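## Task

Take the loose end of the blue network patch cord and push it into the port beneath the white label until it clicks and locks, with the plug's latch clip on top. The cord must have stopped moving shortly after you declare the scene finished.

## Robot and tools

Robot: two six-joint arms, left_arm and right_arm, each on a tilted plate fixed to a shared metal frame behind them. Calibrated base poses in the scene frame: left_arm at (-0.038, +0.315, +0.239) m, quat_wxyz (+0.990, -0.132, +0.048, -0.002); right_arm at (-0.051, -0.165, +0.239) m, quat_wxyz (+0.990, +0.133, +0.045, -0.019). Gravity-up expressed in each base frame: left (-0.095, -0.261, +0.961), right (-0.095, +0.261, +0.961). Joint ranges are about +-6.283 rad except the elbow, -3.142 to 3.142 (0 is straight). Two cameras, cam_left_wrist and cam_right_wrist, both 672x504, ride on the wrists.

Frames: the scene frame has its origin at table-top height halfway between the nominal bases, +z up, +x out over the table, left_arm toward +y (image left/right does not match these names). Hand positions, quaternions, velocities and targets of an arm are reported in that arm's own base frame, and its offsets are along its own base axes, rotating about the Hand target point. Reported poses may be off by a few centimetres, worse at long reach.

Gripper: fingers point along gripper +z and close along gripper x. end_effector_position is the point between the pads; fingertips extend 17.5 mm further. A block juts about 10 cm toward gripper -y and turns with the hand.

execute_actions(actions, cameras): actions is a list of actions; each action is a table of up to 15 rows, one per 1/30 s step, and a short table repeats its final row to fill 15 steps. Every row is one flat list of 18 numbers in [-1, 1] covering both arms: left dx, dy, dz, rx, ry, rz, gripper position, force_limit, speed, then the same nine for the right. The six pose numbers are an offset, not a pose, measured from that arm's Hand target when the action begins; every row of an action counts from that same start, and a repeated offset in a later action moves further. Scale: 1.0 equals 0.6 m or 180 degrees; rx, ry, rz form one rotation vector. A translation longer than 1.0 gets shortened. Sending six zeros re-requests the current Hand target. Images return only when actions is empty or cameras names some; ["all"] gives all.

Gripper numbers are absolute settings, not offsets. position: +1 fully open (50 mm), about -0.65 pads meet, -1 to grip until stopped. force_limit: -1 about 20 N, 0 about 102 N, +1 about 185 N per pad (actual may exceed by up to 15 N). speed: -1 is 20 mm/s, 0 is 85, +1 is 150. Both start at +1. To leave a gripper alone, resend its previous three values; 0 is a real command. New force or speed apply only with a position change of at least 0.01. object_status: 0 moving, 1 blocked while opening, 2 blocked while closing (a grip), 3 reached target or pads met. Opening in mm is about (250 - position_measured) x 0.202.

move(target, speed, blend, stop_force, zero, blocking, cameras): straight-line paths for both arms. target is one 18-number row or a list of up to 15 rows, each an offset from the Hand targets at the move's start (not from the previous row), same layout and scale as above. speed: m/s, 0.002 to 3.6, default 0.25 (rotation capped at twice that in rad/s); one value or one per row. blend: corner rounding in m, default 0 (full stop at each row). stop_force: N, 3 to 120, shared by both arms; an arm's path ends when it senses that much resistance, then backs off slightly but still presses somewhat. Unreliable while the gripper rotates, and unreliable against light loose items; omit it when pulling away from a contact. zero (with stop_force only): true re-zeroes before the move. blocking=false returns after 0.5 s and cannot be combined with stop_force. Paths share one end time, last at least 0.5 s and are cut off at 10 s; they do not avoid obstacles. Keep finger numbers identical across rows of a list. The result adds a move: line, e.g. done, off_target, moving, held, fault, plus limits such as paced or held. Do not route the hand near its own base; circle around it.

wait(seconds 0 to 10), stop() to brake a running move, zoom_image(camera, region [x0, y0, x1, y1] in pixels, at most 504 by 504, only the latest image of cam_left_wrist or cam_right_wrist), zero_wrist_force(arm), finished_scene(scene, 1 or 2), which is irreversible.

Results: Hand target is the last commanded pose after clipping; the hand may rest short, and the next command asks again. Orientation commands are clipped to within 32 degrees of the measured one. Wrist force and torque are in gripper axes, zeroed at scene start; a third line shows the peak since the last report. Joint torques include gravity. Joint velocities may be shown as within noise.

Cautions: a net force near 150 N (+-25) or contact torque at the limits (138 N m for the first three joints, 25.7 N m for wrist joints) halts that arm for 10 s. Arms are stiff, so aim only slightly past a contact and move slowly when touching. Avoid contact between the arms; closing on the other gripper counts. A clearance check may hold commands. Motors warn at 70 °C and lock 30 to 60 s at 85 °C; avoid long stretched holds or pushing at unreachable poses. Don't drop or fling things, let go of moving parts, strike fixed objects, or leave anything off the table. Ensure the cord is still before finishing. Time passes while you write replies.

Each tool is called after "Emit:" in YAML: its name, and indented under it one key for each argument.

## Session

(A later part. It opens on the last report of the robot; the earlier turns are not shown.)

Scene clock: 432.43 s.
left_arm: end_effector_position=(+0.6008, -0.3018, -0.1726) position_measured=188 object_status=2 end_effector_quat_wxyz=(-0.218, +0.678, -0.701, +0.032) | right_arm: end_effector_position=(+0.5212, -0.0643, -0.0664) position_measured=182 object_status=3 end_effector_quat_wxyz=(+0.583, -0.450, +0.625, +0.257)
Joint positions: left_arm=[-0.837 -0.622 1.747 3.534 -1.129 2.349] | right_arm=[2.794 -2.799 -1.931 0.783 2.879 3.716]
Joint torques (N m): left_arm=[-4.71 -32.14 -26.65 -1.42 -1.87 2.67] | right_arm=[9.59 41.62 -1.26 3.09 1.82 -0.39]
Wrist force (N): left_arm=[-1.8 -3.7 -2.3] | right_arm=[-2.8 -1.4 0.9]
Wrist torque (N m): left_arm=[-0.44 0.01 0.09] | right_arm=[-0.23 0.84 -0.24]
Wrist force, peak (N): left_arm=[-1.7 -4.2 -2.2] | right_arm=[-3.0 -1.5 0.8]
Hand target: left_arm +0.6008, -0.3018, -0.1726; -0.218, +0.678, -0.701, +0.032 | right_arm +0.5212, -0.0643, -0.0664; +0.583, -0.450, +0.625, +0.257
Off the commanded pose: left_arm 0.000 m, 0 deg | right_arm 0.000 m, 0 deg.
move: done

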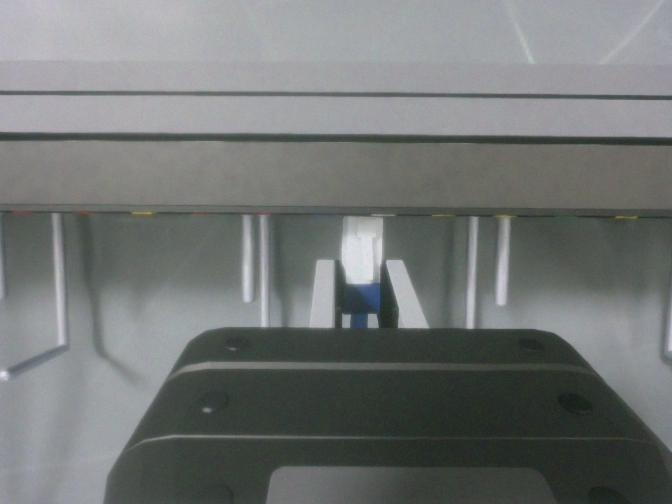

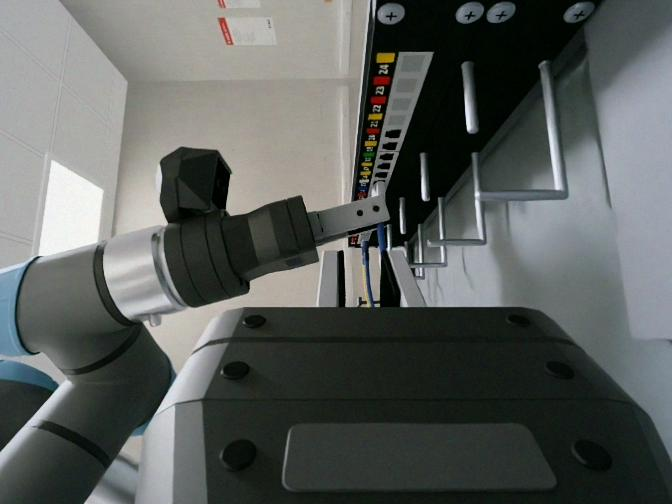

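Emit:
move:
  target: [0.02,-0.0002,0.0019,0,0,0,-1,-0.8,-0.7,0,0,0,0,0,0,-0.2,-0.9,-1]
  speed: 0.01
  stop_force: 14
  cameras: ["all"]

Emit:
zoom_image:
  camera: "cam_right_wrist"
  region: [355, 155, 405, 205]

Scene clock: 436.60 s.
left_arm: end_effector_position=(+0.6021, -0.3018, -0.1725) position_measured=188 object_status=2 end_effector_quat_wxyz=(-0.218, +0.678, -0.701, +0.032) | right_arm: end_effector_position=(+0.5212, -0.0643, -0.0664) position_measured=182 object_status=3 end_effector_quat_wxyz=(+0.583, -0.450, +0.625, +0.257)
Joint positions: left_arm=[-0.835 -0.62 1.743 3.535 -1.129 2.351] | right_arm=[2.794 -2.799 -1.931 0.783 2.879 3.716]
Joint torques (N m): left_arm=[-20.93 -59.84 -6.15 -6.58 5.22 -1.99] | right_arm=[8.62 41.56 -1.11 3.16 1.88 -0.28]
Wrist force (N): left_arm=[-0.4 10.2 -4.9] | right_arm=[-2.9 -1.2 0.8]
Wrist torque (N m): left_arm=[-0.13 0.02 0.11] | right_arm=[-0.21 0.84 -0.23]
Wrist force, peak (N): left_arm=[0.2 17.1 -6.4] | right_arm=[-3.0 -1.4 0.8]
Hand target: left_arm +0.6021, -0.3018, -0.1725; -0.218, +0.678, -0.701, +0.032 (not the last commanded pose) | right_arm +0.5212, -0.0643, -0.0664; +0.583, -0.450, +0.625, +0.257
Off the commanded pose: left_arm 0.011 m, 0 deg | right_arm 0.000 m, 0 deg.
move: contact (left_arm)

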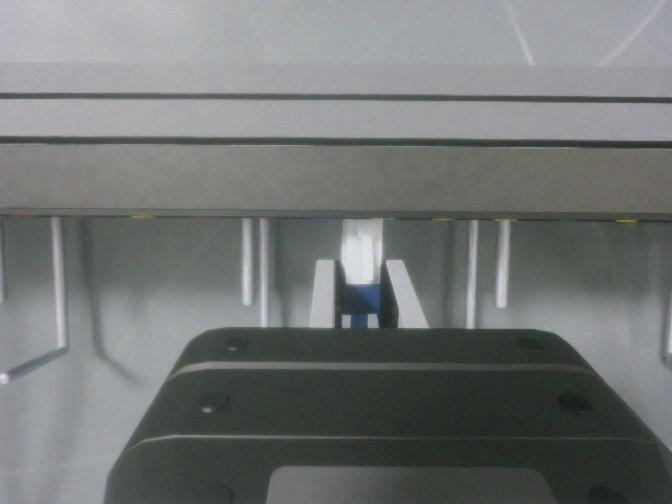

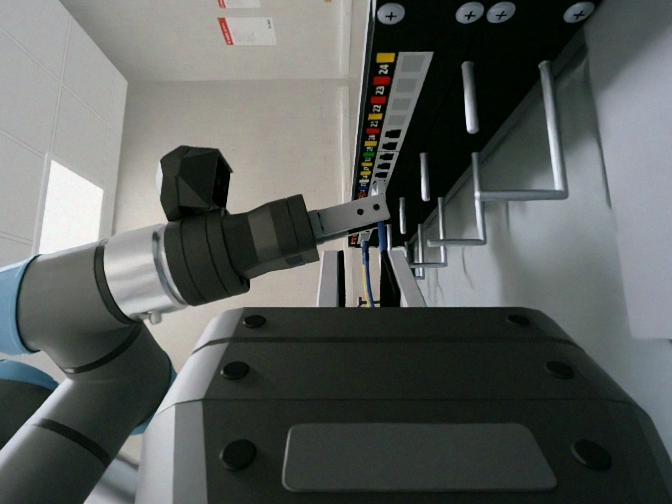

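Scaled by 10.080 from the camera's 672x504 image, which has a finer 960x720 frame.

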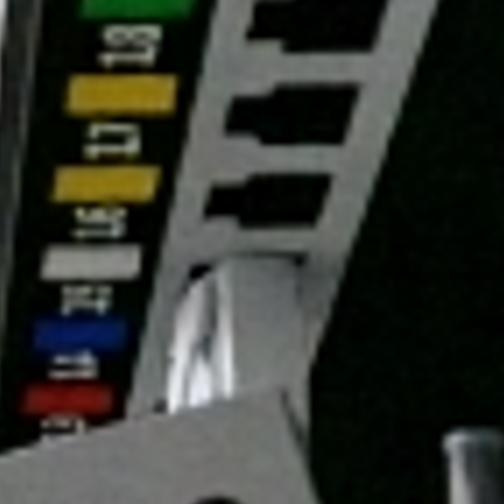

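Emit:
move:
  target: [-0.0015,-0.0006,-0.0007,0,0,0,-1,-0.8,-0.7,0,0,0,0,0,0,-0.2,-0.9,-1]
  speed: 0.02

Emit:
move:
  target: [0.02,-0.0002,0.0019,0,0,0,-1,-0.8,-0.7,0,0,0,0,0,0,-0.2,-0.9,-1]
  speed: 0.01
  stop_force: 14
  cameras: ["cam_right_wrist"]

Emit:
zoom_image:
  camera: "cam_right_wrist"
  region: [365, 165, 395, 195]

Scene clock: 441.30 s.
left_arm: end_effector_position=(+0.6013, -0.3021, -0.1728) position_measured=188 object_status=2 end_effector_quat_wxyz=(-0.218, +0.678, -0.701, +0.032) | right_arm: end_effector_position=(+0.5212, -0.0643, -0.0664) position_measured=182 object_status=3 end_effector_quat_wxyz=(+0.583, -0.450, +0.625, +0.257)
Joint positions: left_arm=[-0.837 -0.62 1.745 3.534 -1.129 2.35] | right_arm=[2.794 -2.799 -1.931 0.783 2.879 3.716]
Joint torques (N m): left_arm=[-26.54 -31.61 -2.27 -5.28 1.81 -1.88] | right_arm=[9.19 41.92 -1.69 3.1 1.84 -0.4]
Wrist force (N): left_arm=[-1.4 -3.9 -2.3] | right_arm=[-3.0 -1.4 0.7]
Wrist torque (N m): left_arm=[-0.46 -0.05 0.21] | right_arm=[-0.24 0.86 -0.23]
Wrist force, peak (N): left_arm=[-0.2 10.4 -5.2] | right_arm=[-3.0 -1.4 0.7]
Hand target: left_arm +0.6012, -0.3021, -0.1730; -0.218, +0.678, -0.701, +0.032 | right_arm +0.5212, -0.0643, -0.0664; +0.583, -0.450, +0.625, +0.257
Off the commanded pose: left_arm 0.000 m, 0 deg | right_arm 0.000 m, 0 deg.
move: done

Scene clock: 442.53 s.
left_arm: end_effector_position=(+0.6022, -0.3022, -0.1729) position_measured=188 object_status=2 end_effector_quat_wxyz=(-0.218, +0.678, -0.701, +0.032) | right_arm: end_effector_position=(+0.5212, -0.0643, -0.0664) position_measured=182 object_status=3 end_effector_quat_wxyz=(+0.583, -0.450, +0.625, +0.257)
Joint positions: left_arm=[-0.836 -0.619 1.742 3.536 -1.129 2.351] | right_arm=[2.794 -2.799 -1.931 0.783 2.879 3.716]
Joint torques (N m): left_arm=[-22.23 -60.07 -5.2 -6.91 5.31 -2.04] | right_arm=[8.73 41.41 -1.42 3.09 1.82 -0.35]
Wrist force (N): left_arm=[0.2 9.7 -4.9] | right_arm=[-2.7 -1.5 0.8]
Wrist torque (N m): left_arm=[-0.16 -0.03 0.12] | right_arm=[-0.26 0.81 -0.24]
Wrist force, peak (N): left_arm=[0.3 16.6 -6.1] | right_arm=[-2.9 -1.4 0.9]
Hand target: left_arm +0.6022, -0.3022, -0.1729; -0.218, +0.678, -0.701, +0.032 (not the last commanded pose) | right_arm +0.5212, -0.0643, -0.0664; +0.583, -0.450, +0.625, +0.257
Off the commanded pose: left_arm 0.011 m, 0 deg | right_arm 0.000 m, 0 deg.
move: contact (left_arm)
Images, in order (width x height): cam_right_wrist 672x504.

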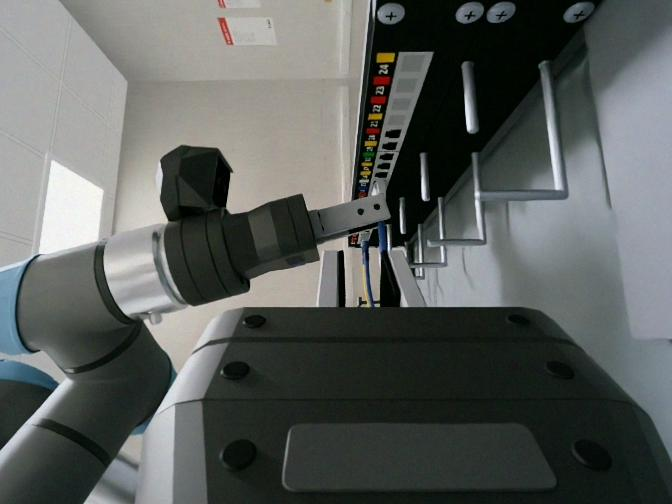

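Scaled by 16.800 from the camera's 672x504 image, which has a finer 960x720 frame.

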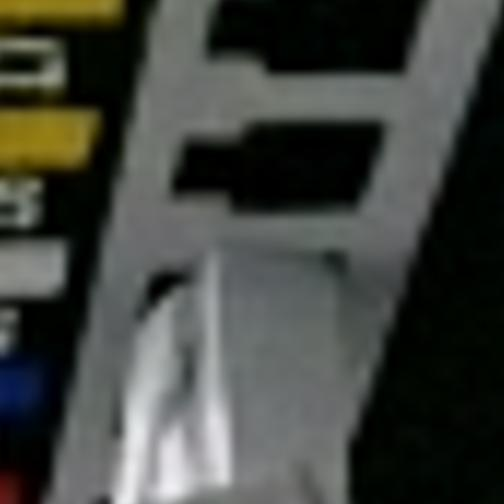

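Emit:
move:
  target: [-0.012,0,-0.0011,0,0,0,-1,-0.8,-0.7,0,0,0,0,0,0,-0.2,-0.9,-1]
  speed: 0.04
  cameras: ["all"]

Emit:
zoom_image:
  camera: "cam_right_wrist"
  region: [360, 165, 400, 205]

Emit:
zoom_image:
  camera: "cam_left_wrist"
  region: [320, 160, 400, 240]

Scene clock: 447.70 s.
left_arm: end_effector_position=(+0.5950, -0.3022, -0.1736) position_measured=188 object_status=2 end_effector_quat_wxyz=(-0.218, +0.678, -0.701, +0.032) | right_arm: end_effector_position=(+0.5212, -0.0643, -0.0664) position_measured=182 object_status=3 end_effector_quat_wxyz=(+0.583, -0.450, +0.625, +0.257)
Joint positions: left_arm=[-0.844 -0.625 1.761 3.527 -1.129 2.341] | right_arm=[2.794 -2.799 -1.931 0.783 2.879 3.716]
Joint torques (N m): left_arm=[-26.35 -56.89 -2.37 -5.43 2.72 -2.29] | right_arm=[9.04 41.79 -1.46 3.12 1.8 -0.37]
Wrist force (N): left_arm=[-1.2 -3.3 -2.4] | right_arm=[-2.7 -1.4 0.8]
Wrist torque (N m): left_arm=[-0.37 -0.08 0.21] | right_arm=[-0.24 0.82 -0.23]
Wrist force, peak (N): left_arm=[0.2 10.0 -5.0] | right_arm=[-3.0 -1.4 0.8]
Hand target: left_arm +0.5950, -0.3022, -0.1736; -0.218, +0.678, -0.701, +0.032 | right_arm +0.5212, -0.0643, -0.0664; +0.583, -0.450, +0.625, +0.257
Off the commanded pose: left_arm 0.000 m, 0 deg | right_arm 0.000 m, 0 deg.
move: done

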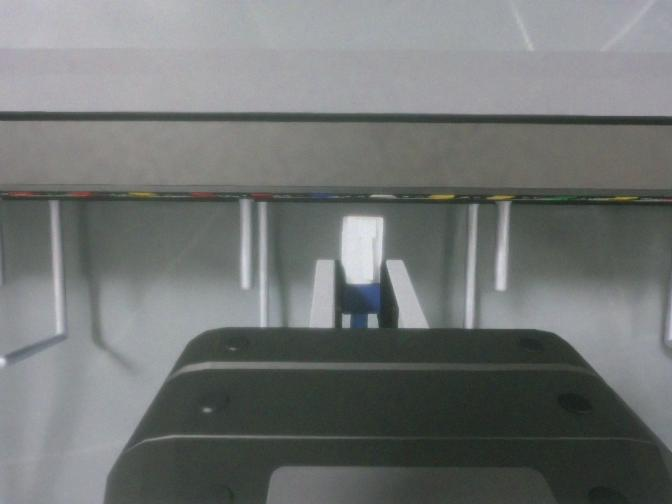

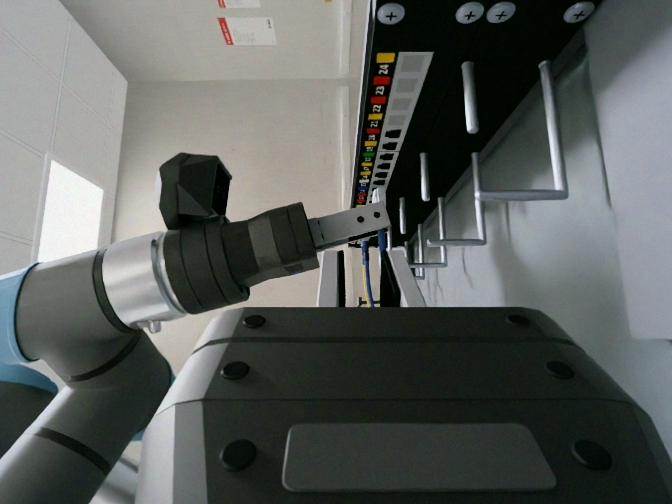

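Scaled by 12.600 from the camera's 672x504 image, which has a finer 960x720 frame.

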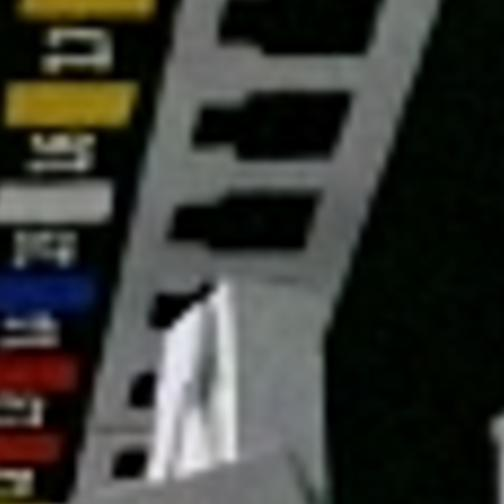

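Scaled by 6.300 from the camera's 672x504 image, which has a finer 960x720 frame.

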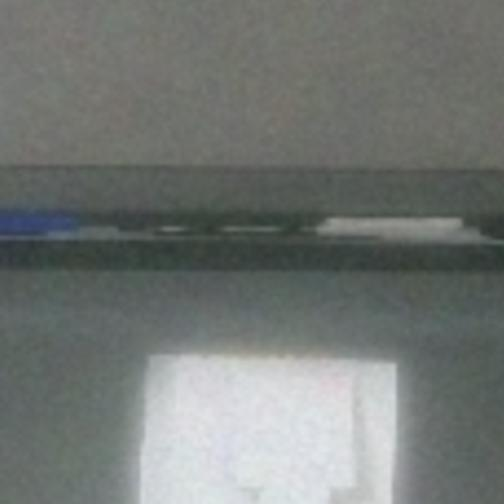

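Emit:
move:
  target: [0.025,-0.0014,0.0026,0,0,0,-1,-0.8,-0.7,0,0,0,0,0,0,-0.2,-0.9,-1]
  speed: 0.012
  stop_force: 10

Emit:
move:
  target: [0.001,0.0027,0.0001,0,0,0,-1,-0.8,-0.7,0,0,0,0,0,0,-0.2,-0.9,-1]
  speed: 0.002
  stop_force: 35
  cameras: ["all"]

Emit:
zoom_image:
  camera: "cam_right_wrist"
  region: [360, 165, 400, 205]

Scene clock: 460.73 s.
left_arm: end_effector_position=(+0.6020, -0.3025, -0.1729) position_measured=188 object_status=2 end_effector_quat_wxyz=(-0.218, +0.678, -0.701, +0.032) | right_arm: end_effector_position=(+0.5212, -0.0643, -0.0664) position_measured=182 object_status=3 end_effector_quat_wxyz=(+0.583, -0.450, +0.625, +0.257)
Joint positions: left_arm=[-0.836 -0.619 1.742 3.537 -1.129 2.35] | right_arm=[2.794 -2.799 -1.931 0.783 2.879 3.716]
Joint torques (N m): left_arm=[-24.15 -58.34 -4.98 -6.21 4.23 -2.07] | right_arm=[9.16 41.29 -1.09 3.16 1.78 -0.41]
Wrist force (N): left_arm=[-0.7 5.6 -3.7] | right_arm=[-2.7 -1.2 0.8]
Wrist torque (N m): left_arm=[-0.19 -0.03 0.11] | right_arm=[-0.20 0.81 -0.23]
Wrist force, peak (N): left_arm=[0.4 13.4 -5.4] | right_arm=[-3.0 -1.4 0.8]
Hand target: left_arm +0.6020, -0.3025, -0.1729; -0.218, +0.678, -0.701, +0.032 (not the last commanded pose) | right_arm +0.5212, -0.0643, -0.0664; +0.583, -0.450, +0.625, +0.257
Off the commanded pose: left_arm 0.008 m, 0 deg | right_arm 0.000 m, 0 deg.
move: contact (left_arm)

Scene clock: 462.27 s.
left_arm: end_effector_position=(+0.6026, -0.3009, -0.1728) position_measured=188 object_status=2 end_effector_quat_wxyz=(-0.218, +0.678, -0.701, +0.032) | right_arm: end_effector_position=(+0.5212, -0.0643, -0.0664) position_measured=182 object_status=3 end_effector_quat_wxyz=(+0.583, -0.450, +0.625, +0.257)
Joint positions: left_arm=[-0.834 -0.62 1.743 3.534 -1.129 2.353] | right_arm=[2.794 -2.799 -1.931 0.783 2.879 3.716]
Joint torques (N m): left_arm=[8.59 -62.12 -6.7 -7.76 6.42 2.14] | right_arm=[9.25 41.89 -1.31 3.1 1.91 -0.41]
Wrist force (N): left_arm=[9.5 21.6 -7.3] | right_arm=[-2.7 -1.1 0.7]
Wrist torque (N m): left_arm=[0.09 0.02 0.28] | right_arm=[-0.20 0.81 -0.23]
Wrist force, peak (N): left_arm=[9.7 21.6 -8.0] | right_arm=[-3.0 -1.4 0.8]
Hand target: left_arm +0.6026, -0.3009, -0.1728; -0.218, +0.678, -0.701, +0.032 | right_arm +0.5212, -0.0643, -0.0664; +0.583, -0.450, +0.625, +0.257
Off the commanded pose: left_arm 0.000 m, 0 deg | right_arm 0.000 m, 0 deg.
move: done

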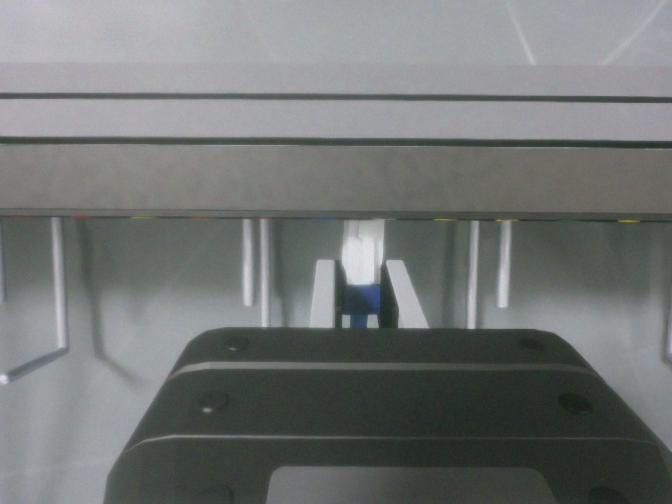

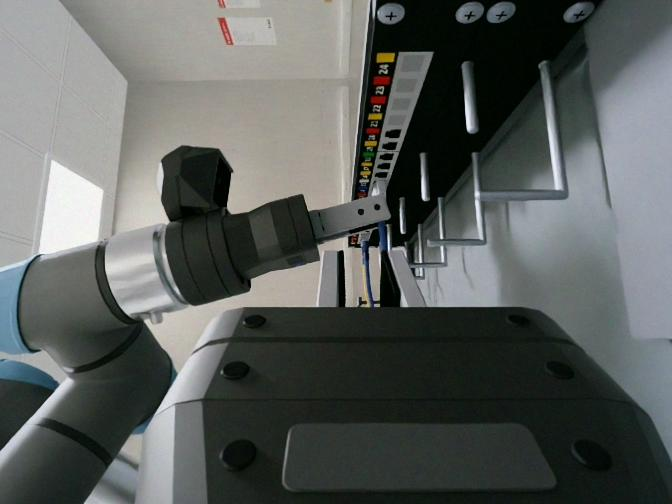

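Scaled by 12.600 from the camera's 672x504 image, which has a finer 960x720 frame.

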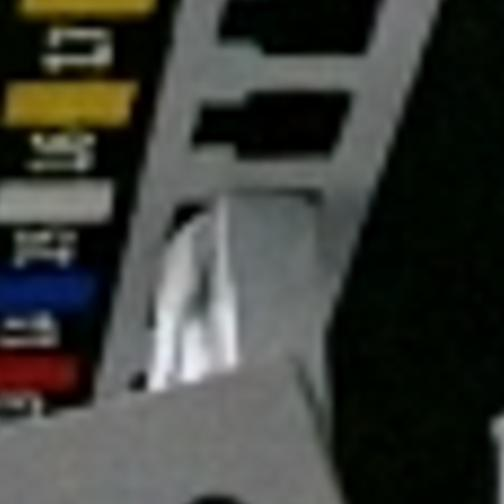

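Emit:
move:
  target: [0.0001,-0.0005,-0.0014,0,0,0,-1,-0.8,-0.7,0,0,0,0,0,0,-0.2,-0.9,-1]
  speed: 0.002
  stop_force: 35

Emit:
move:
  target: [0.0004,-0.0018,0.0001,0,0,0,-1,-0.8,-0.7,0,0,0,0,0,0,-0.2,-0.9,-1]
  speed: 0.002
  stop_force: 35
  cameras: ["all"]

Emit:
zoom_image:
  camera: "cam_right_wrist"
  region: [360, 165, 400, 205]

Scene clock: 466.67 s.
left_arm: end_effector_position=(+0.6027, -0.3012, -0.1736) position_measured=188 object_status=2 end_effector_quat_wxyz=(-0.218, +0.678, -0.701, +0.032) | right_arm: end_effector_position=(+0.5212, -0.0643, -0.0664) position_measured=182 object_status=3 end_effector_quat_wxyz=(+0.583, -0.450, +0.625, +0.257)
Joint positions: left_arm=[-0.834 -0.618 1.742 3.534 -1.129 2.353] | right_arm=[2.794 -2.799 -1.931 0.783 2.879 3.716]
Joint torques (N m): left_arm=[-17.47 -35.35 -30.69 -7.89 5.13 -2.15] | right_arm=[8.9 41.82 -1.63 3.11 1.89 -0.43]
Wrist force (N): left_arm=[4.1 18.6 -8.0] | right_arm=[-2.8 -1.3 0.7]
Wrist torque (N m): left_arm=[0.18 -0.05 0.16] | right_arm=[-0.22 0.82 -0.23]
Wrist force, peak (N): left_arm=[9.7 21.9 -8.1] | right_arm=[-3.0 -1.4 1.0]
Hand target: left_arm +0.6027, -0.3012, -0.1736; -0.218, +0.678, -0.701, +0.032 | right_arm +0.5212, -0.0643, -0.0664; +0.583, -0.450, +0.625, +0.257
Off the commanded pose: left_arm 0.000 m, 0 deg | right_arm 0.000 m, 0 deg.
move: done

Scene clock: 467.93 s.
left_arm: end_effector_position=(+0.6029, -0.3023, -0.1736) position_measured=188 object_status=2 end_effector_quat_wxyz=(-0.218, +0.678, -0.701, +0.032) | right_arm: end_effector_position=(+0.5212, -0.0643, -0.0664) position_measured=182 object_status=3 end_effector_quat_wxyz=(+0.583, -0.450, +0.625, +0.257)
Joint positions: left_arm=[-0.835 -0.617 1.74 3.536 -1.129 2.352] | right_arm=[2.794 -2.799 -1.931 0.783 2.879 3.716]
Joint torques (N m): left_arm=[-22.28 -39.16 -35.58 -5.76 4.85 -2.01] | right_arm=[8.98 41.66 -1.77 3.2 1.96 -0.46]
Wrist force (N): left_arm=[-3.2 21.8 -6.1] | right_arm=[-2.7 -1.3 0.9]
Wrist torque (N m): left_arm=[0.07 -0.11 0.05] | right_arm=[-0.22 0.82 -0.23]
Wrist force, peak (N): left_arm=[-3.2 21.9 -6.1] | right_arm=[-2.9 -1.4 0.8]
Hand target: left_arm +0.6029, -0.3023, -0.1736; -0.218, +0.678, -0.701, +0.032 | right_arm +0.5212, -0.0643, -0.0664; +0.583, -0.450, +0.625, +0.257
Off the commanded pose: left_arm 0.000 m, 0 deg | right_arm 0.000 m, 0 deg.
move: done

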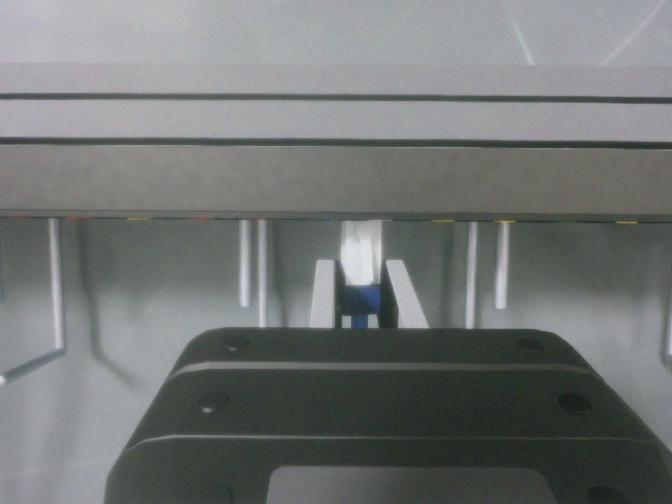

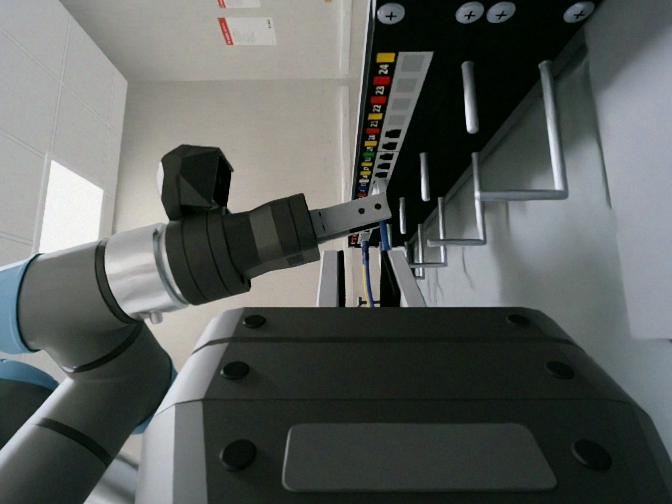

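Scaled by 12.600 from the camera's 672x504 image, which has a finer 960x720 frame.

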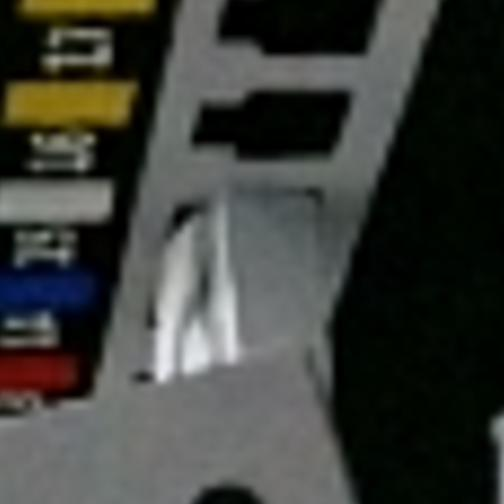

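Emit:
move:
  target: [0.0001,-0.0018,0.0004,0,0,0,-1,-0.8,-0.7,0,0,0,0,0,0,-0.2,-0.9,-1]
  speed: 0.002
  stop_force: 35

Emit:
move:
  target: [0.0003,-0.0001,0.0012,0,0,0,-1,-0.8,-0.7,0,0,0,0,0,0,-0.2,-0.9,-1]
  speed: 0.002
  stop_force: 35
  cameras: ["all"]

Emit:
zoom_image:
  camera: "cam_right_wrist"
  region: [360, 165, 400, 205]

Emit:
zoom_image:
  camera: "cam_left_wrist"
  region: [320, 190, 400, 310]

Scene clock: 476.27 s.
left_arm: end_effector_position=(+0.6030, -0.3034, -0.1733) position_measured=188 object_status=2 end_effector_quat_wxyz=(-0.218, +0.678, -0.701, +0.032) | right_arm: end_effector_position=(+0.5212, -0.0643, -0.0664) position_measured=182 object_status=3 end_effector_quat_wxyz=(+0.583, -0.450, +0.625, +0.257)
Joint positions: left_arm=[-0.836 -0.617 1.738 3.538 -1.129 2.351] | right_arm=[2.794 -2.799 -1.931 0.783 2.879 3.716]
Joint torques (N m): left_arm=[-26.67 -40.77 -38.26 -7.23 3.43 -1.71] | right_arm=[8.95 42.16 -1.55 3.04 1.85 -0.43]
Wrist force (N): left_arm=[-11.5 22.7 -5.1] | right_arm=[-2.8 -1.2 0.7]
Wrist torque (N m): left_arm=[0.02 -0.18 -0.10] | right_arm=[-0.21 0.83 -0.24]
Wrist force, peak (N): left_arm=[-11.7 22.7 -4.9] | right_arm=[-3.0 -1.5 0.8]
Hand target: left_arm +0.6030, -0.3034, -0.1733; -0.218, +0.678, -0.701, +0.032 | right_arm +0.5212, -0.0643, -0.0664; +0.583, -0.450, +0.625, +0.257
Off the commanded pose: left_arm 0.000 m, 0 deg | right_arm 0.000 m, 0 deg.
move: done

Scene clock: 477.60 s.
left_arm: end_effector_position=(+0.6032, -0.3034, -0.1726) position_measured=188 object_status=2 end_effector_quat_wxyz=(-0.218, +0.678, -0.701, +0.032) | right_arm: end_effector_position=(+0.5212, -0.0643, -0.0664) position_measured=182 object_status=3 end_effector_quat_wxyz=(+0.583, -0.450, +0.625, +0.257)
Joint positions: left_arm=[-0.836 -0.618 1.737 3.54 -1.129 2.351] | right_arm=[2.794 -2.799 -1.931 0.783 2.879 3.716]
Joint torques (N m): left_arm=[-3.11 -66.64 -40.37 -8.21 1.93 2.87] | right_arm=[9.37 41.57 -1.44 3.14 1.84 -0.33]
Wrist force (N): left_arm=[-9.2 26.7 -4.5] | right_arm=[-2.9 -1.2 1.0]
Wrist torque (N m): left_arm=[-0.12 -0.17 -0.07] | right_arm=[-0.22 0.84 -0.23]
Wrist force, peak (N): left_arm=[-9.8 26.9 -4.7] | right_arm=[-3.0 -1.5 0.8]
Hand target: left_arm +0.6032, -0.3034, -0.1726; -0.218, +0.678, -0.701, +0.032 | right_arm +0.5212, -0.0643, -0.0664; +0.583, -0.450, +0.625, +0.257
Off the commanded pose: left_arm 0.000 m, 0 deg | right_arm 0.000 m, 0 deg.
move: done

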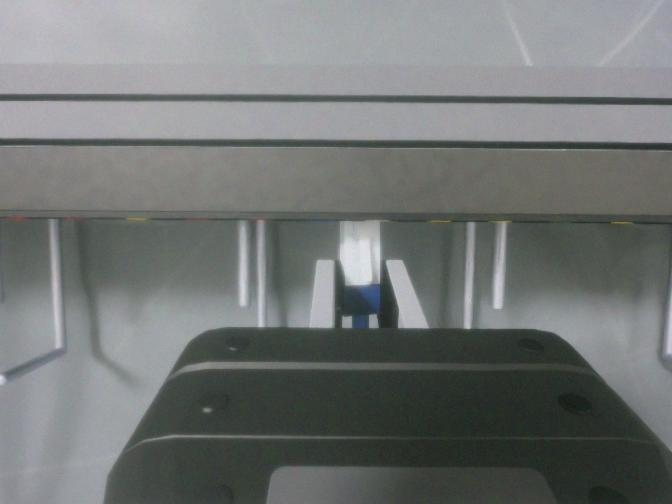

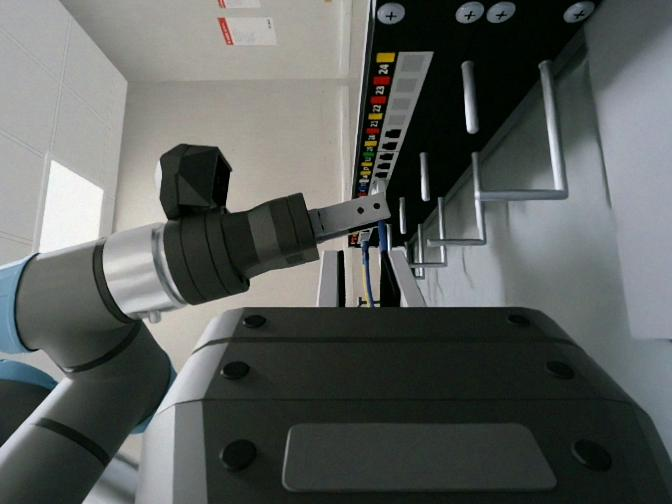

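Scaled by 12.600 from the camera's 672x504 image, which has a finer 960x720 frame.

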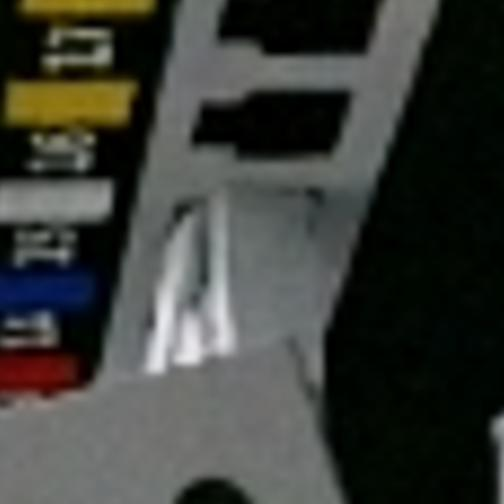

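Scaled by 4.200 from the camera's 672x504 image, which has a finer 960x720 frame.

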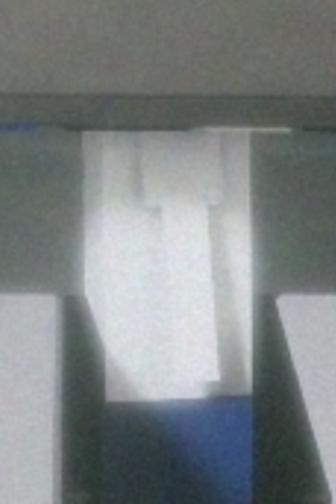

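Emit:
move:
  target: [-0.002,0.0022,0.0003,0,0,0,-1,-0.8,-0.7,0,0,0,0,0,0,-0.2,-0.9,-1]
  speed: 0.01

Emit:
move:
  target: [0.025,-0.0002,0.0024,0,0,0,-1,-0.8,-0.7,0,0,0,0,0,0,-0.2,-0.9,-1]
  speed: 0.006
  stop_force: 45
  cameras: ["all"]

Emit:
zoom_image:
  camera: "cam_right_wrist"
  region: [360, 165, 400, 205]

Emit:
zoom_image:
  camera: "cam_left_wrist"
  region: [320, 190, 400, 310]

Scene clock: 485.70 s.
left_arm: end_effector_position=(+0.6020, -0.3022, -0.1724) position_measured=188 object_status=2 end_effector_quat_wxyz=(-0.218, +0.678, -0.701, +0.032) | right_arm: end_effector_position=(+0.5212, -0.0643, -0.0664) position_measured=182 object_status=3 end_effector_quat_wxyz=(+0.583, -0.450, +0.625, +0.257)
Joint positions: left_arm=[-0.836 -0.621 1.743 3.536 -1.129 2.351] | right_arm=[2.794 -2.799 -1.931 0.783 2.879 3.716]
Joint torques (N m): left_arm=[-3.88 -57.66 -2.94 -5.71 3.51 2.19] | right_arm=[8.94 41.71 -1.3 3.08 1.86 -0.36]
Wrist force (N): left_arm=[-0.8 -0.5 -2.4] | right_arm=[-2.7 -1.4 0.6]
Wrist torque (N m): left_arm=[-0.30 -0.01 0.20] | right_arm=[-0.23 0.81 -0.24]
Wrist force, peak (N): left_arm=[-9.3 27.8 -4.6] | right_arm=[-3.0 -1.3 0.8]
Hand target: left_arm +0.6020, -0.3021, -0.1724; -0.218, +0.678, -0.701, +0.032 | right_arm +0.5212, -0.0643, -0.0664; +0.583, -0.450, +0.625, +0.257
Off the commanded pose: left_arm 0.000 m, 0 deg | right_arm 0.000 m, 0 deg.
move: done

Scene clock: 488.93 s.
left_arm: end_effector_position=(+0.6170, -0.3022, -0.1710) position_measured=188 object_status=2 end_effector_quat_wxyz=(-0.218, +0.678, -0.701, +0.032) | right_arm: end_effector_position=(+0.5212, -0.0643, -0.0664) position_measured=182 object_status=3 end_effector_quat_wxyz=(+0.583, -0.450, +0.625, +0.257)
Joint positions: left_arm=[-0.818 -0.608 1.704 3.556 -1.13 2.37] | right_arm=[2.794 -2.799 -1.931 0.783 2.879 3.716]
Joint torques (N m): left_arm=[2.15 -42.04 -38.36 -6.48 3.04 2.7] | right_arm=[9.2 41.28 -1.22 3.06 1.83 -0.36]
Wrist force (N): left_arm=[-1.4 27.6 -6.3] | right_arm=[-2.7 -1.4 0.7]
Wrist torque (N m): left_arm=[0.23 -0.03 -0.03] | right_arm=[-0.24 0.81 -0.23]
Wrist force, peak (N): left_arm=[1.6 31.5 -7.3] | right_arm=[-2.9 -1.4 1.0]
Hand target: left_arm +0.6170, -0.3022, -0.1710; -0.218, +0.678, -0.701, +0.032 | right_arm +0.5212, -0.0643, -0.0664; +0.583, -0.450, +0.625, +0.257
Off the commanded pose: left_arm 0.000 m, 0 deg | right_arm 0.000 m, 0 deg.
move: done

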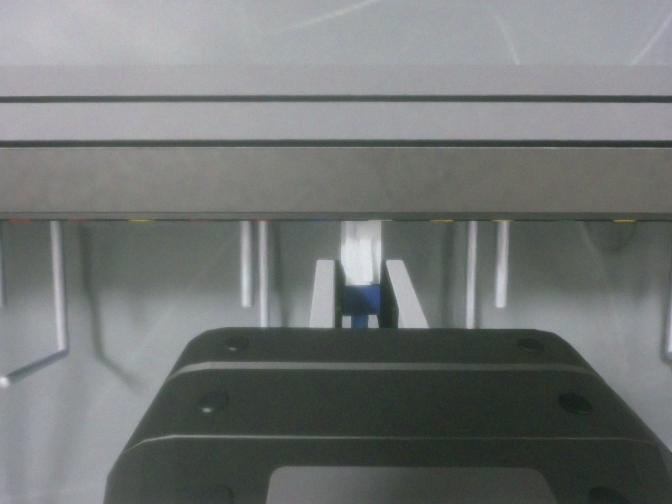

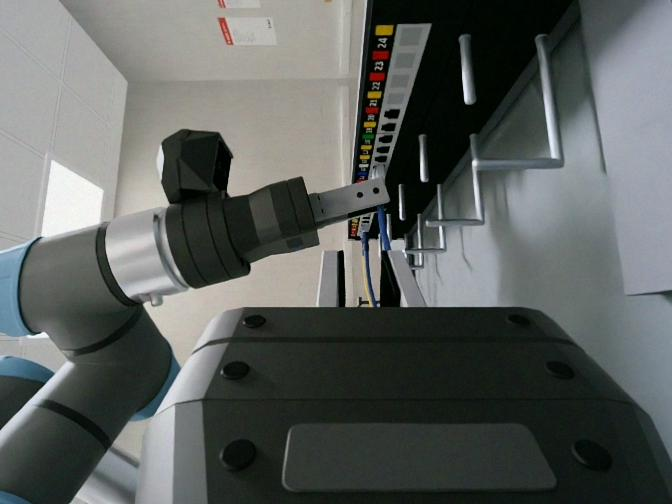

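Scaled by 12.600 from the camera's 672x504 image, which has a finer 960x720 frame.

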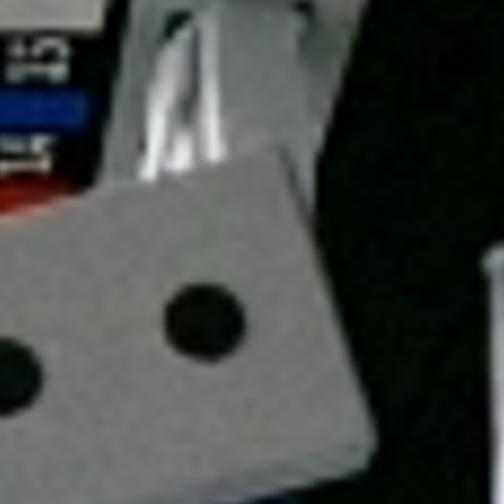

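Scaled by 4.200 from the camera's 672x504 image, which has a finer 960x720 frame.

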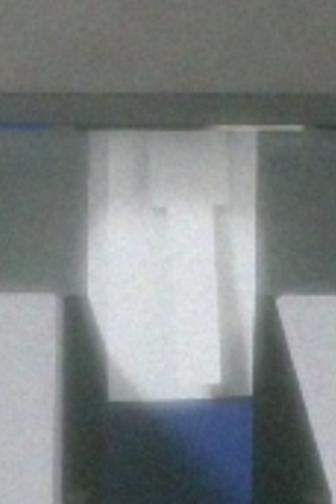

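Emit:
move:
  target: [-0.012,0,-0.0011,0,0,0,-1,-0.8,-0.7,0,0,0,0,0,0,-0.2,-0.9,-1]
  speed: 0.04
  cameras: ["all"]

Emit:
zoom_image:
  camera: "cam_right_wrist"
  region: [355, 140, 405, 190]

Emit:
zoom_image:
  camera: "cam_left_wrist"
  region: [320, 160, 400, 240]

Scene clock: 493.20 s.
left_arm: end_effector_position=(+0.6098, -0.3022, -0.1717) position_measured=188 object_status=2 end_effector_quat_wxyz=(-0.218, +0.678, -0.701, +0.032) | right_arm: end_effector_position=(+0.5212, -0.0643, -0.0664) position_measured=182 object_status=3 end_effector_quat_wxyz=(+0.583, -0.450, +0.625, +0.257)
Joint positions: left_arm=[-0.827 -0.614 1.722 3.546 -1.13 2.361] | right_arm=[2.794 -2.799 -1.931 0.783 2.879 3.716]
Joint torques (N m): left_arm=[-26.02 -56.87 -1.03 -5.53 2.7 -1.8] | right_arm=[9.07 41.61 -1.18 3.11 1.92 -0.37]
Wrist force (N): left_arm=[-1.9 -1.7 -2.0] | right_arm=[-2.7 -1.4 0.9]
Wrist torque (N m): left_arm=[-0.12 0.03 0.21] | right_arm=[-0.23 0.81 -0.24]
Wrist force, peak (N): left_arm=[-1.4 27.9 -6.4] | right_arm=[-3.0 -1.4 0.8]
Hand target: left_arm +0.6098, -0.3022, -0.1717; -0.218, +0.678, -0.701, +0.032 | right_arm +0.5212, -0.0643, -0.0664; +0.583, -0.450, +0.625, +0.257
Off the commanded pose: left_arm 0.000 m, 0 deg | right_arm 0.000 m, 0 deg.
move: done

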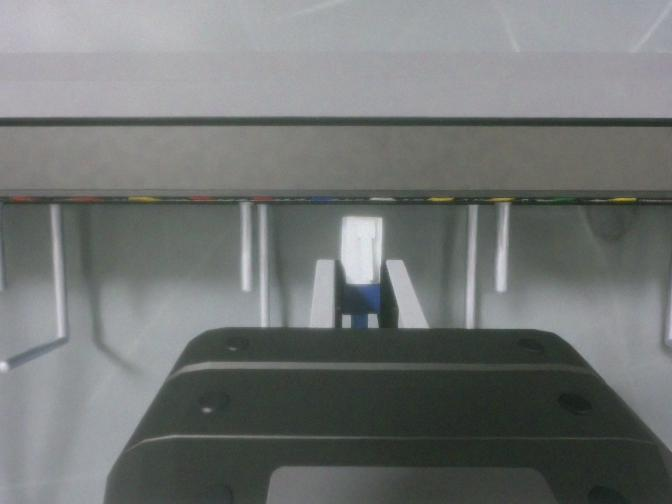

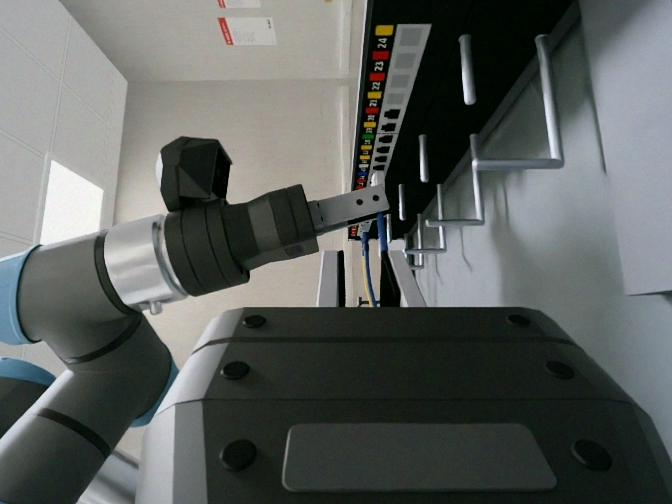

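Scaled by 10.080 from the camera's 672x504 image, which has a finer 960x720 frame.

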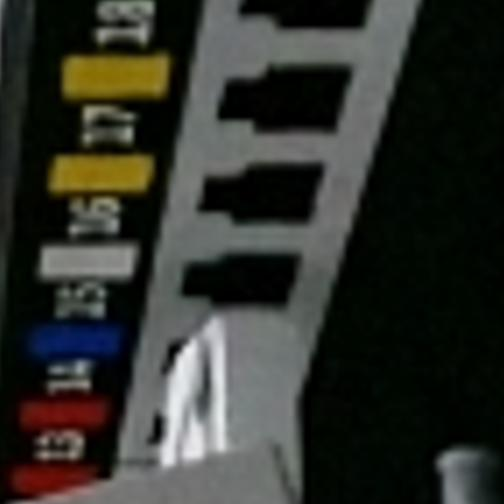

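Scaled by 6.300 from the camera's 672x504 image, which has a finer 960x720 frame.

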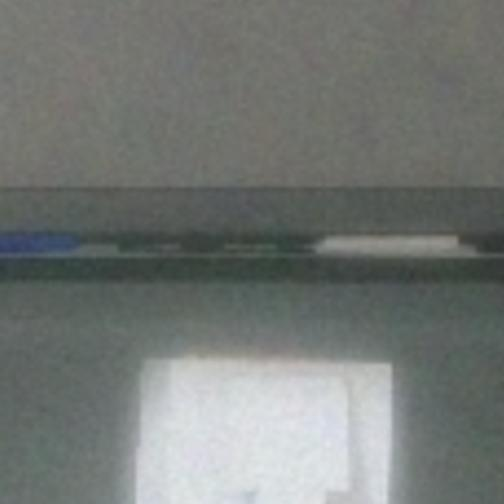

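Emit:
move:
  target:
    - [0,0,0,0,0,0,-1,-0.8,-0.7,-0.0055,0.0153,0.056,0,0,0,-0.2,-0.9,-1]
    - [0,0,0,0,0,0,-1,-0.8,-0.7,-0.0085,0.1278,0.025,0.008,-0.022,-0.08,-0.2,-0.9,-1]
  speed: 0.04
  stop_force: 15
  cameras: ["cam_right_wrist"]

Emit:
zoom_image:
  camera: "cam_right_wrist"
  region: [340, 140, 420, 220]

Scene clock: 508.60 s.
left_arm: end_effector_position=(+0.6098, -0.3022, -0.1717) position_measured=188 object_status=2 end_effector_quat_wxyz=(-0.218, +0.678, -0.701, +0.032) | right_arm: end_effector_position=(+0.5168, -0.0220, -0.0418) position_measured=182 object_status=3 end_effector_quat_wxyz=(+0.610, -0.413, +0.640, +0.219)
Joint positions: left_arm=[-0.827 -0.614 1.723 3.546 -1.13 2.361] | right_arm=[2.903 -2.818 -1.987 1.28 2.698 4.135]
Joint torques (N m): left_arm=[-27.24 -58.1 -2.04 -5.22 2.72 -1.95] | right_arm=[10.3 40.29 -3.04 3.26 1 -0.08]
Wrist force (N): left_arm=[-2.3 -2.0 -1.8] | right_arm=[-3.0 -1.1 0.8]
Wrist torque (N m): left_arm=[-0.15 0.09 0.21] | right_arm=[-0.19 0.86 -0.24]
Wrist force, peak (N): left_arm=[-2.5 -2.2 -2.0] | right_arm=[-3.2 -1.9 0.5]
Hand target: left_arm +0.6098, -0.3022, -0.1717; -0.218, +0.678, -0.701, +0.032 | right_arm +0.5168, -0.0220, -0.0418; +0.610, -0.413, +0.640, +0.219 (not the last commanded pose)
Tool commands: left_gripper/position=-1.0 left_gripper/force_limit=-0.8 left_gripper/speed=-0.7 right_gripper/position=-0.2 right_gripper/force_limit=-0.898039 right_gripper/speed=-1.0
Off the commanded pose: left_arm 0.000 m, 0 deg | right_arm 0.036 m, 8 deg.
FORCE FAULT: contact force on the right arm reached its limit, and that arm stopped. The contact can be on any part of that arm, not only on its tool. That arm's remaining commands of this call were not run. That arm is still stopped at the end of this call. That arm stays stopped for about 10 more seconds. Until then a move that you send moves the other arm only, and its call returns only when the move has ended. Once the stop has ended, the next robot result says so. If the stop ends while you think or write, that arm runs what you send next, counted from a new Hand target: where the arm stands when the stop ends. While its stop runs, that arm takes no new command, but its gripper still runs the gripper command that each later call begins with. Until it ends, the stop uses up actions while you think or wait. An arm that is not stopped still takes commands.
move: fault (right_arm); path passed 1 of 2 targets
Images, in order (width x height): cam_right_wrist 672x504.

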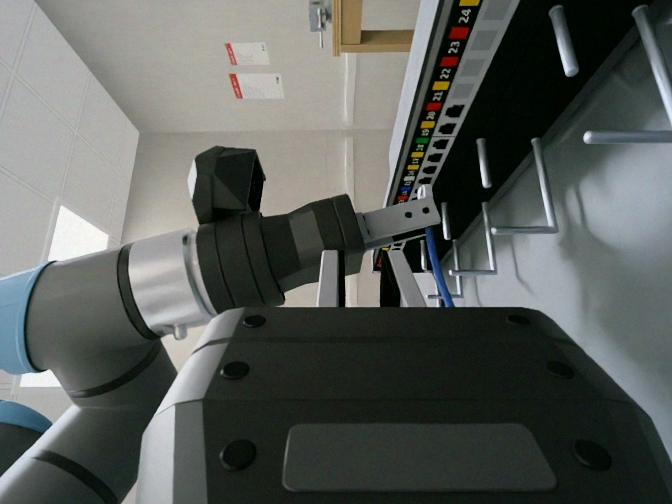

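Scaled by 6.300 from the camera's 672x504 image, which has a finer 960x720 frame.

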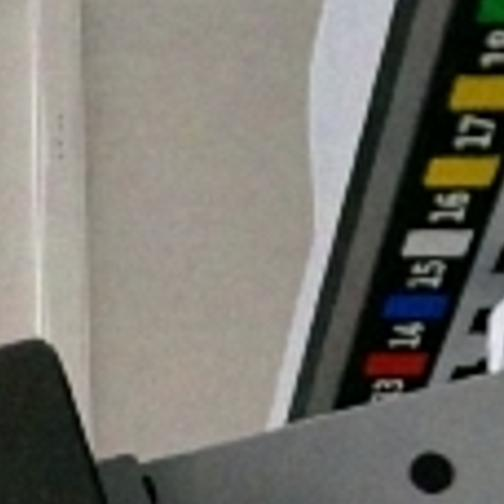

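Emit:
zoom_image:
  camera: "cam_right_wrist"
  region: [400, 160, 450, 210]

Emit:
wait:
  seconds: 10

Scaled by 10.080 from the camera's 672x504 image, which has a finer 960x720 frame.

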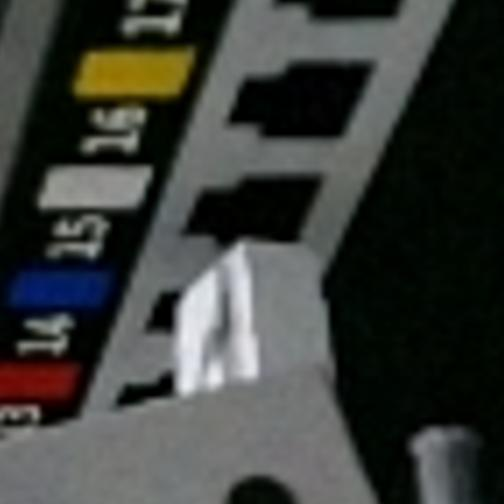

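Scene clock: 520.03 s.
left_arm: end_effector_position=(+0.6098, -0.3022, -0.1717) position_measured=188 object_status=2 end_effector_quat_wxyz=(-0.218, +0.678, -0.701, +0.032) | right_arm: end_effector_position=(+0.5168, -0.0220, -0.0418) position_measured=182 object_status=3 end_effector_quat_wxyz=(+0.610, -0.413, +0.640, +0.219)
Joint positions: left_arm=[-0.827 -0.614 1.723 3.546 -1.13 2.361] | right_arm=[2.903 -2.818 -1.987 1.28 2.698 4.135]
Joint torques (N m): left_arm=[-26.94 -55.58 -1.23 -5.22 2.75 -2.14] | right_arm=[10.09 39.96 -2.89 3.38 1.02 -0.1]
Wrist force (N): left_arm=[-2.1 -2.0 -1.9] | right_arm=[-2.9 -1.1 1.0]
Wrist torque (N m): left_arm=[-0.16 0.07 0.21] | right_arm=[-0.20 0.85 -0.24]
Wrist force, peak (N): left_arm=[-2.8 -2.0 -1.8] | right_arm=[-3.1 -1.3 1.0]
Hand target: left_arm +0.6098, -0.3022, -0.1717; -0.218, +0.678, -0.701, +0.032 | right_arm +0.5168, -0.0220, -0.0418; +0.610, -0.413, +0.640, +0.219 (not the last commanded pose)
Tool commands: left_gripper/position=-1.0 left_gripper/force_limit=-0.8 left_gripper/speed=-0.7 right_gripper/position=-0.2 right_gripper/force_limit=-0.898039 right_gripper/speed=-1.0
Off the commanded pose: left_arm 0.000 m, 0 deg | right_arm 0.036 m, 8 deg.
FORCE FAULT, CONTINUED: the right arm's stop, for the force fault that an earlier result reported, is over. The rest of the stop counts as 20 of the actions that you can send in this scene. That arm's target is now where it stood when the stop ended, not its last command. That arm accepts commands again.
wait: 10.00 s; at rest from the start

Emit:
move:
  target: [0.0092,-0.0001,0.0009,0,0,0,-1,-0.8,-0.7,0,0,0,0,0,0,-0.2,-0.9,-1]
  speed: 0.03
  cameras: ["cam_right_wrist","cam_left_wrist"]

Emit:
zoom_image:
  camera: "cam_right_wrist"
  region: [400, 160, 450, 210]

Scene clock: 523.20 s.
left_arm: end_effector_position=(+0.6153, -0.3023, -0.1711) position_measured=188 object_status=2 end_effector_quat_wxyz=(-0.218, +0.678, -0.701, +0.032) | right_arm: end_effector_position=(+0.5168, -0.0220, -0.0418) position_measured=182 object_status=3 end_effector_quat_wxyz=(+0.610, -0.413, +0.640, +0.219)
Joint positions: left_arm=[-0.82 -0.61 1.708 3.554 -1.13 2.368] | right_arm=[2.903 -2.818 -1.987 1.28 2.698 4.135]
Joint torques (N m): left_arm=[-4.96 -33.23 -27.19 -1.41 -1.94 2.65] | right_arm=[10.24 40.41 -2.67 2.72 1.24 -0.39]
Wrist force (N): left_arm=[-2.0 -1.6 -2.2] | right_arm=[-2.6 -1.2 0.9]
Wrist torque (N m): left_arm=[-0.11 0.04 0.09] | right_arm=[-0.20 0.80 -0.24]
Wrist force, peak (N): left_arm=[-2.2 -2.1 -2.3] | right_arm=[-3.1 -1.3 0.8]
Hand target: left_arm +0.6153, -0.3023, -0.1711; -0.218, +0.678, -0.701, +0.032 | right_arm +0.5168, -0.0220, -0.0418; +0.610, -0.413, +0.640, +0.219
Off the commanded pose: left_arm 0.000 m, 0 deg | right_arm 0.000 m, 0 deg.
move: done

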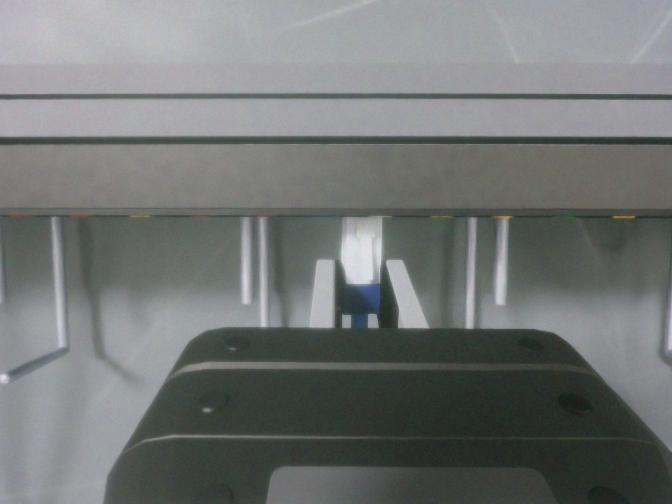

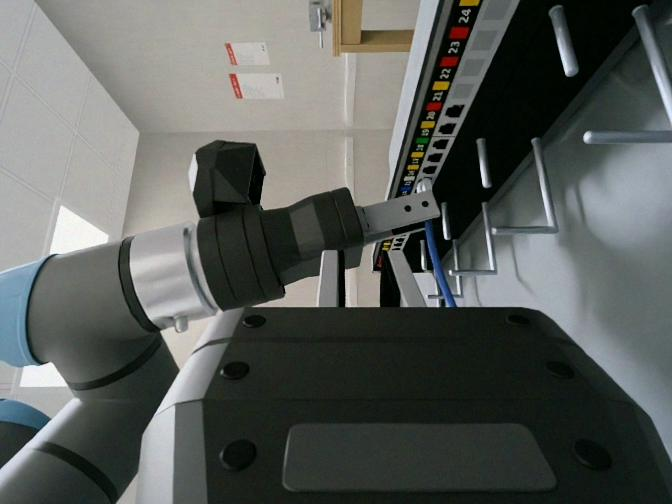

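Scaled by 10.080 from the camera's 672x504 image, which has a finer 960x720 frame.

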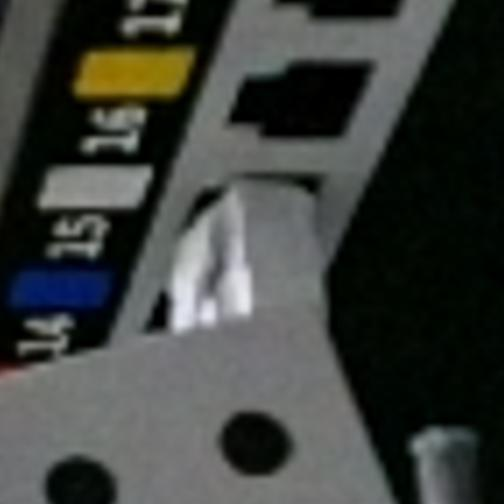

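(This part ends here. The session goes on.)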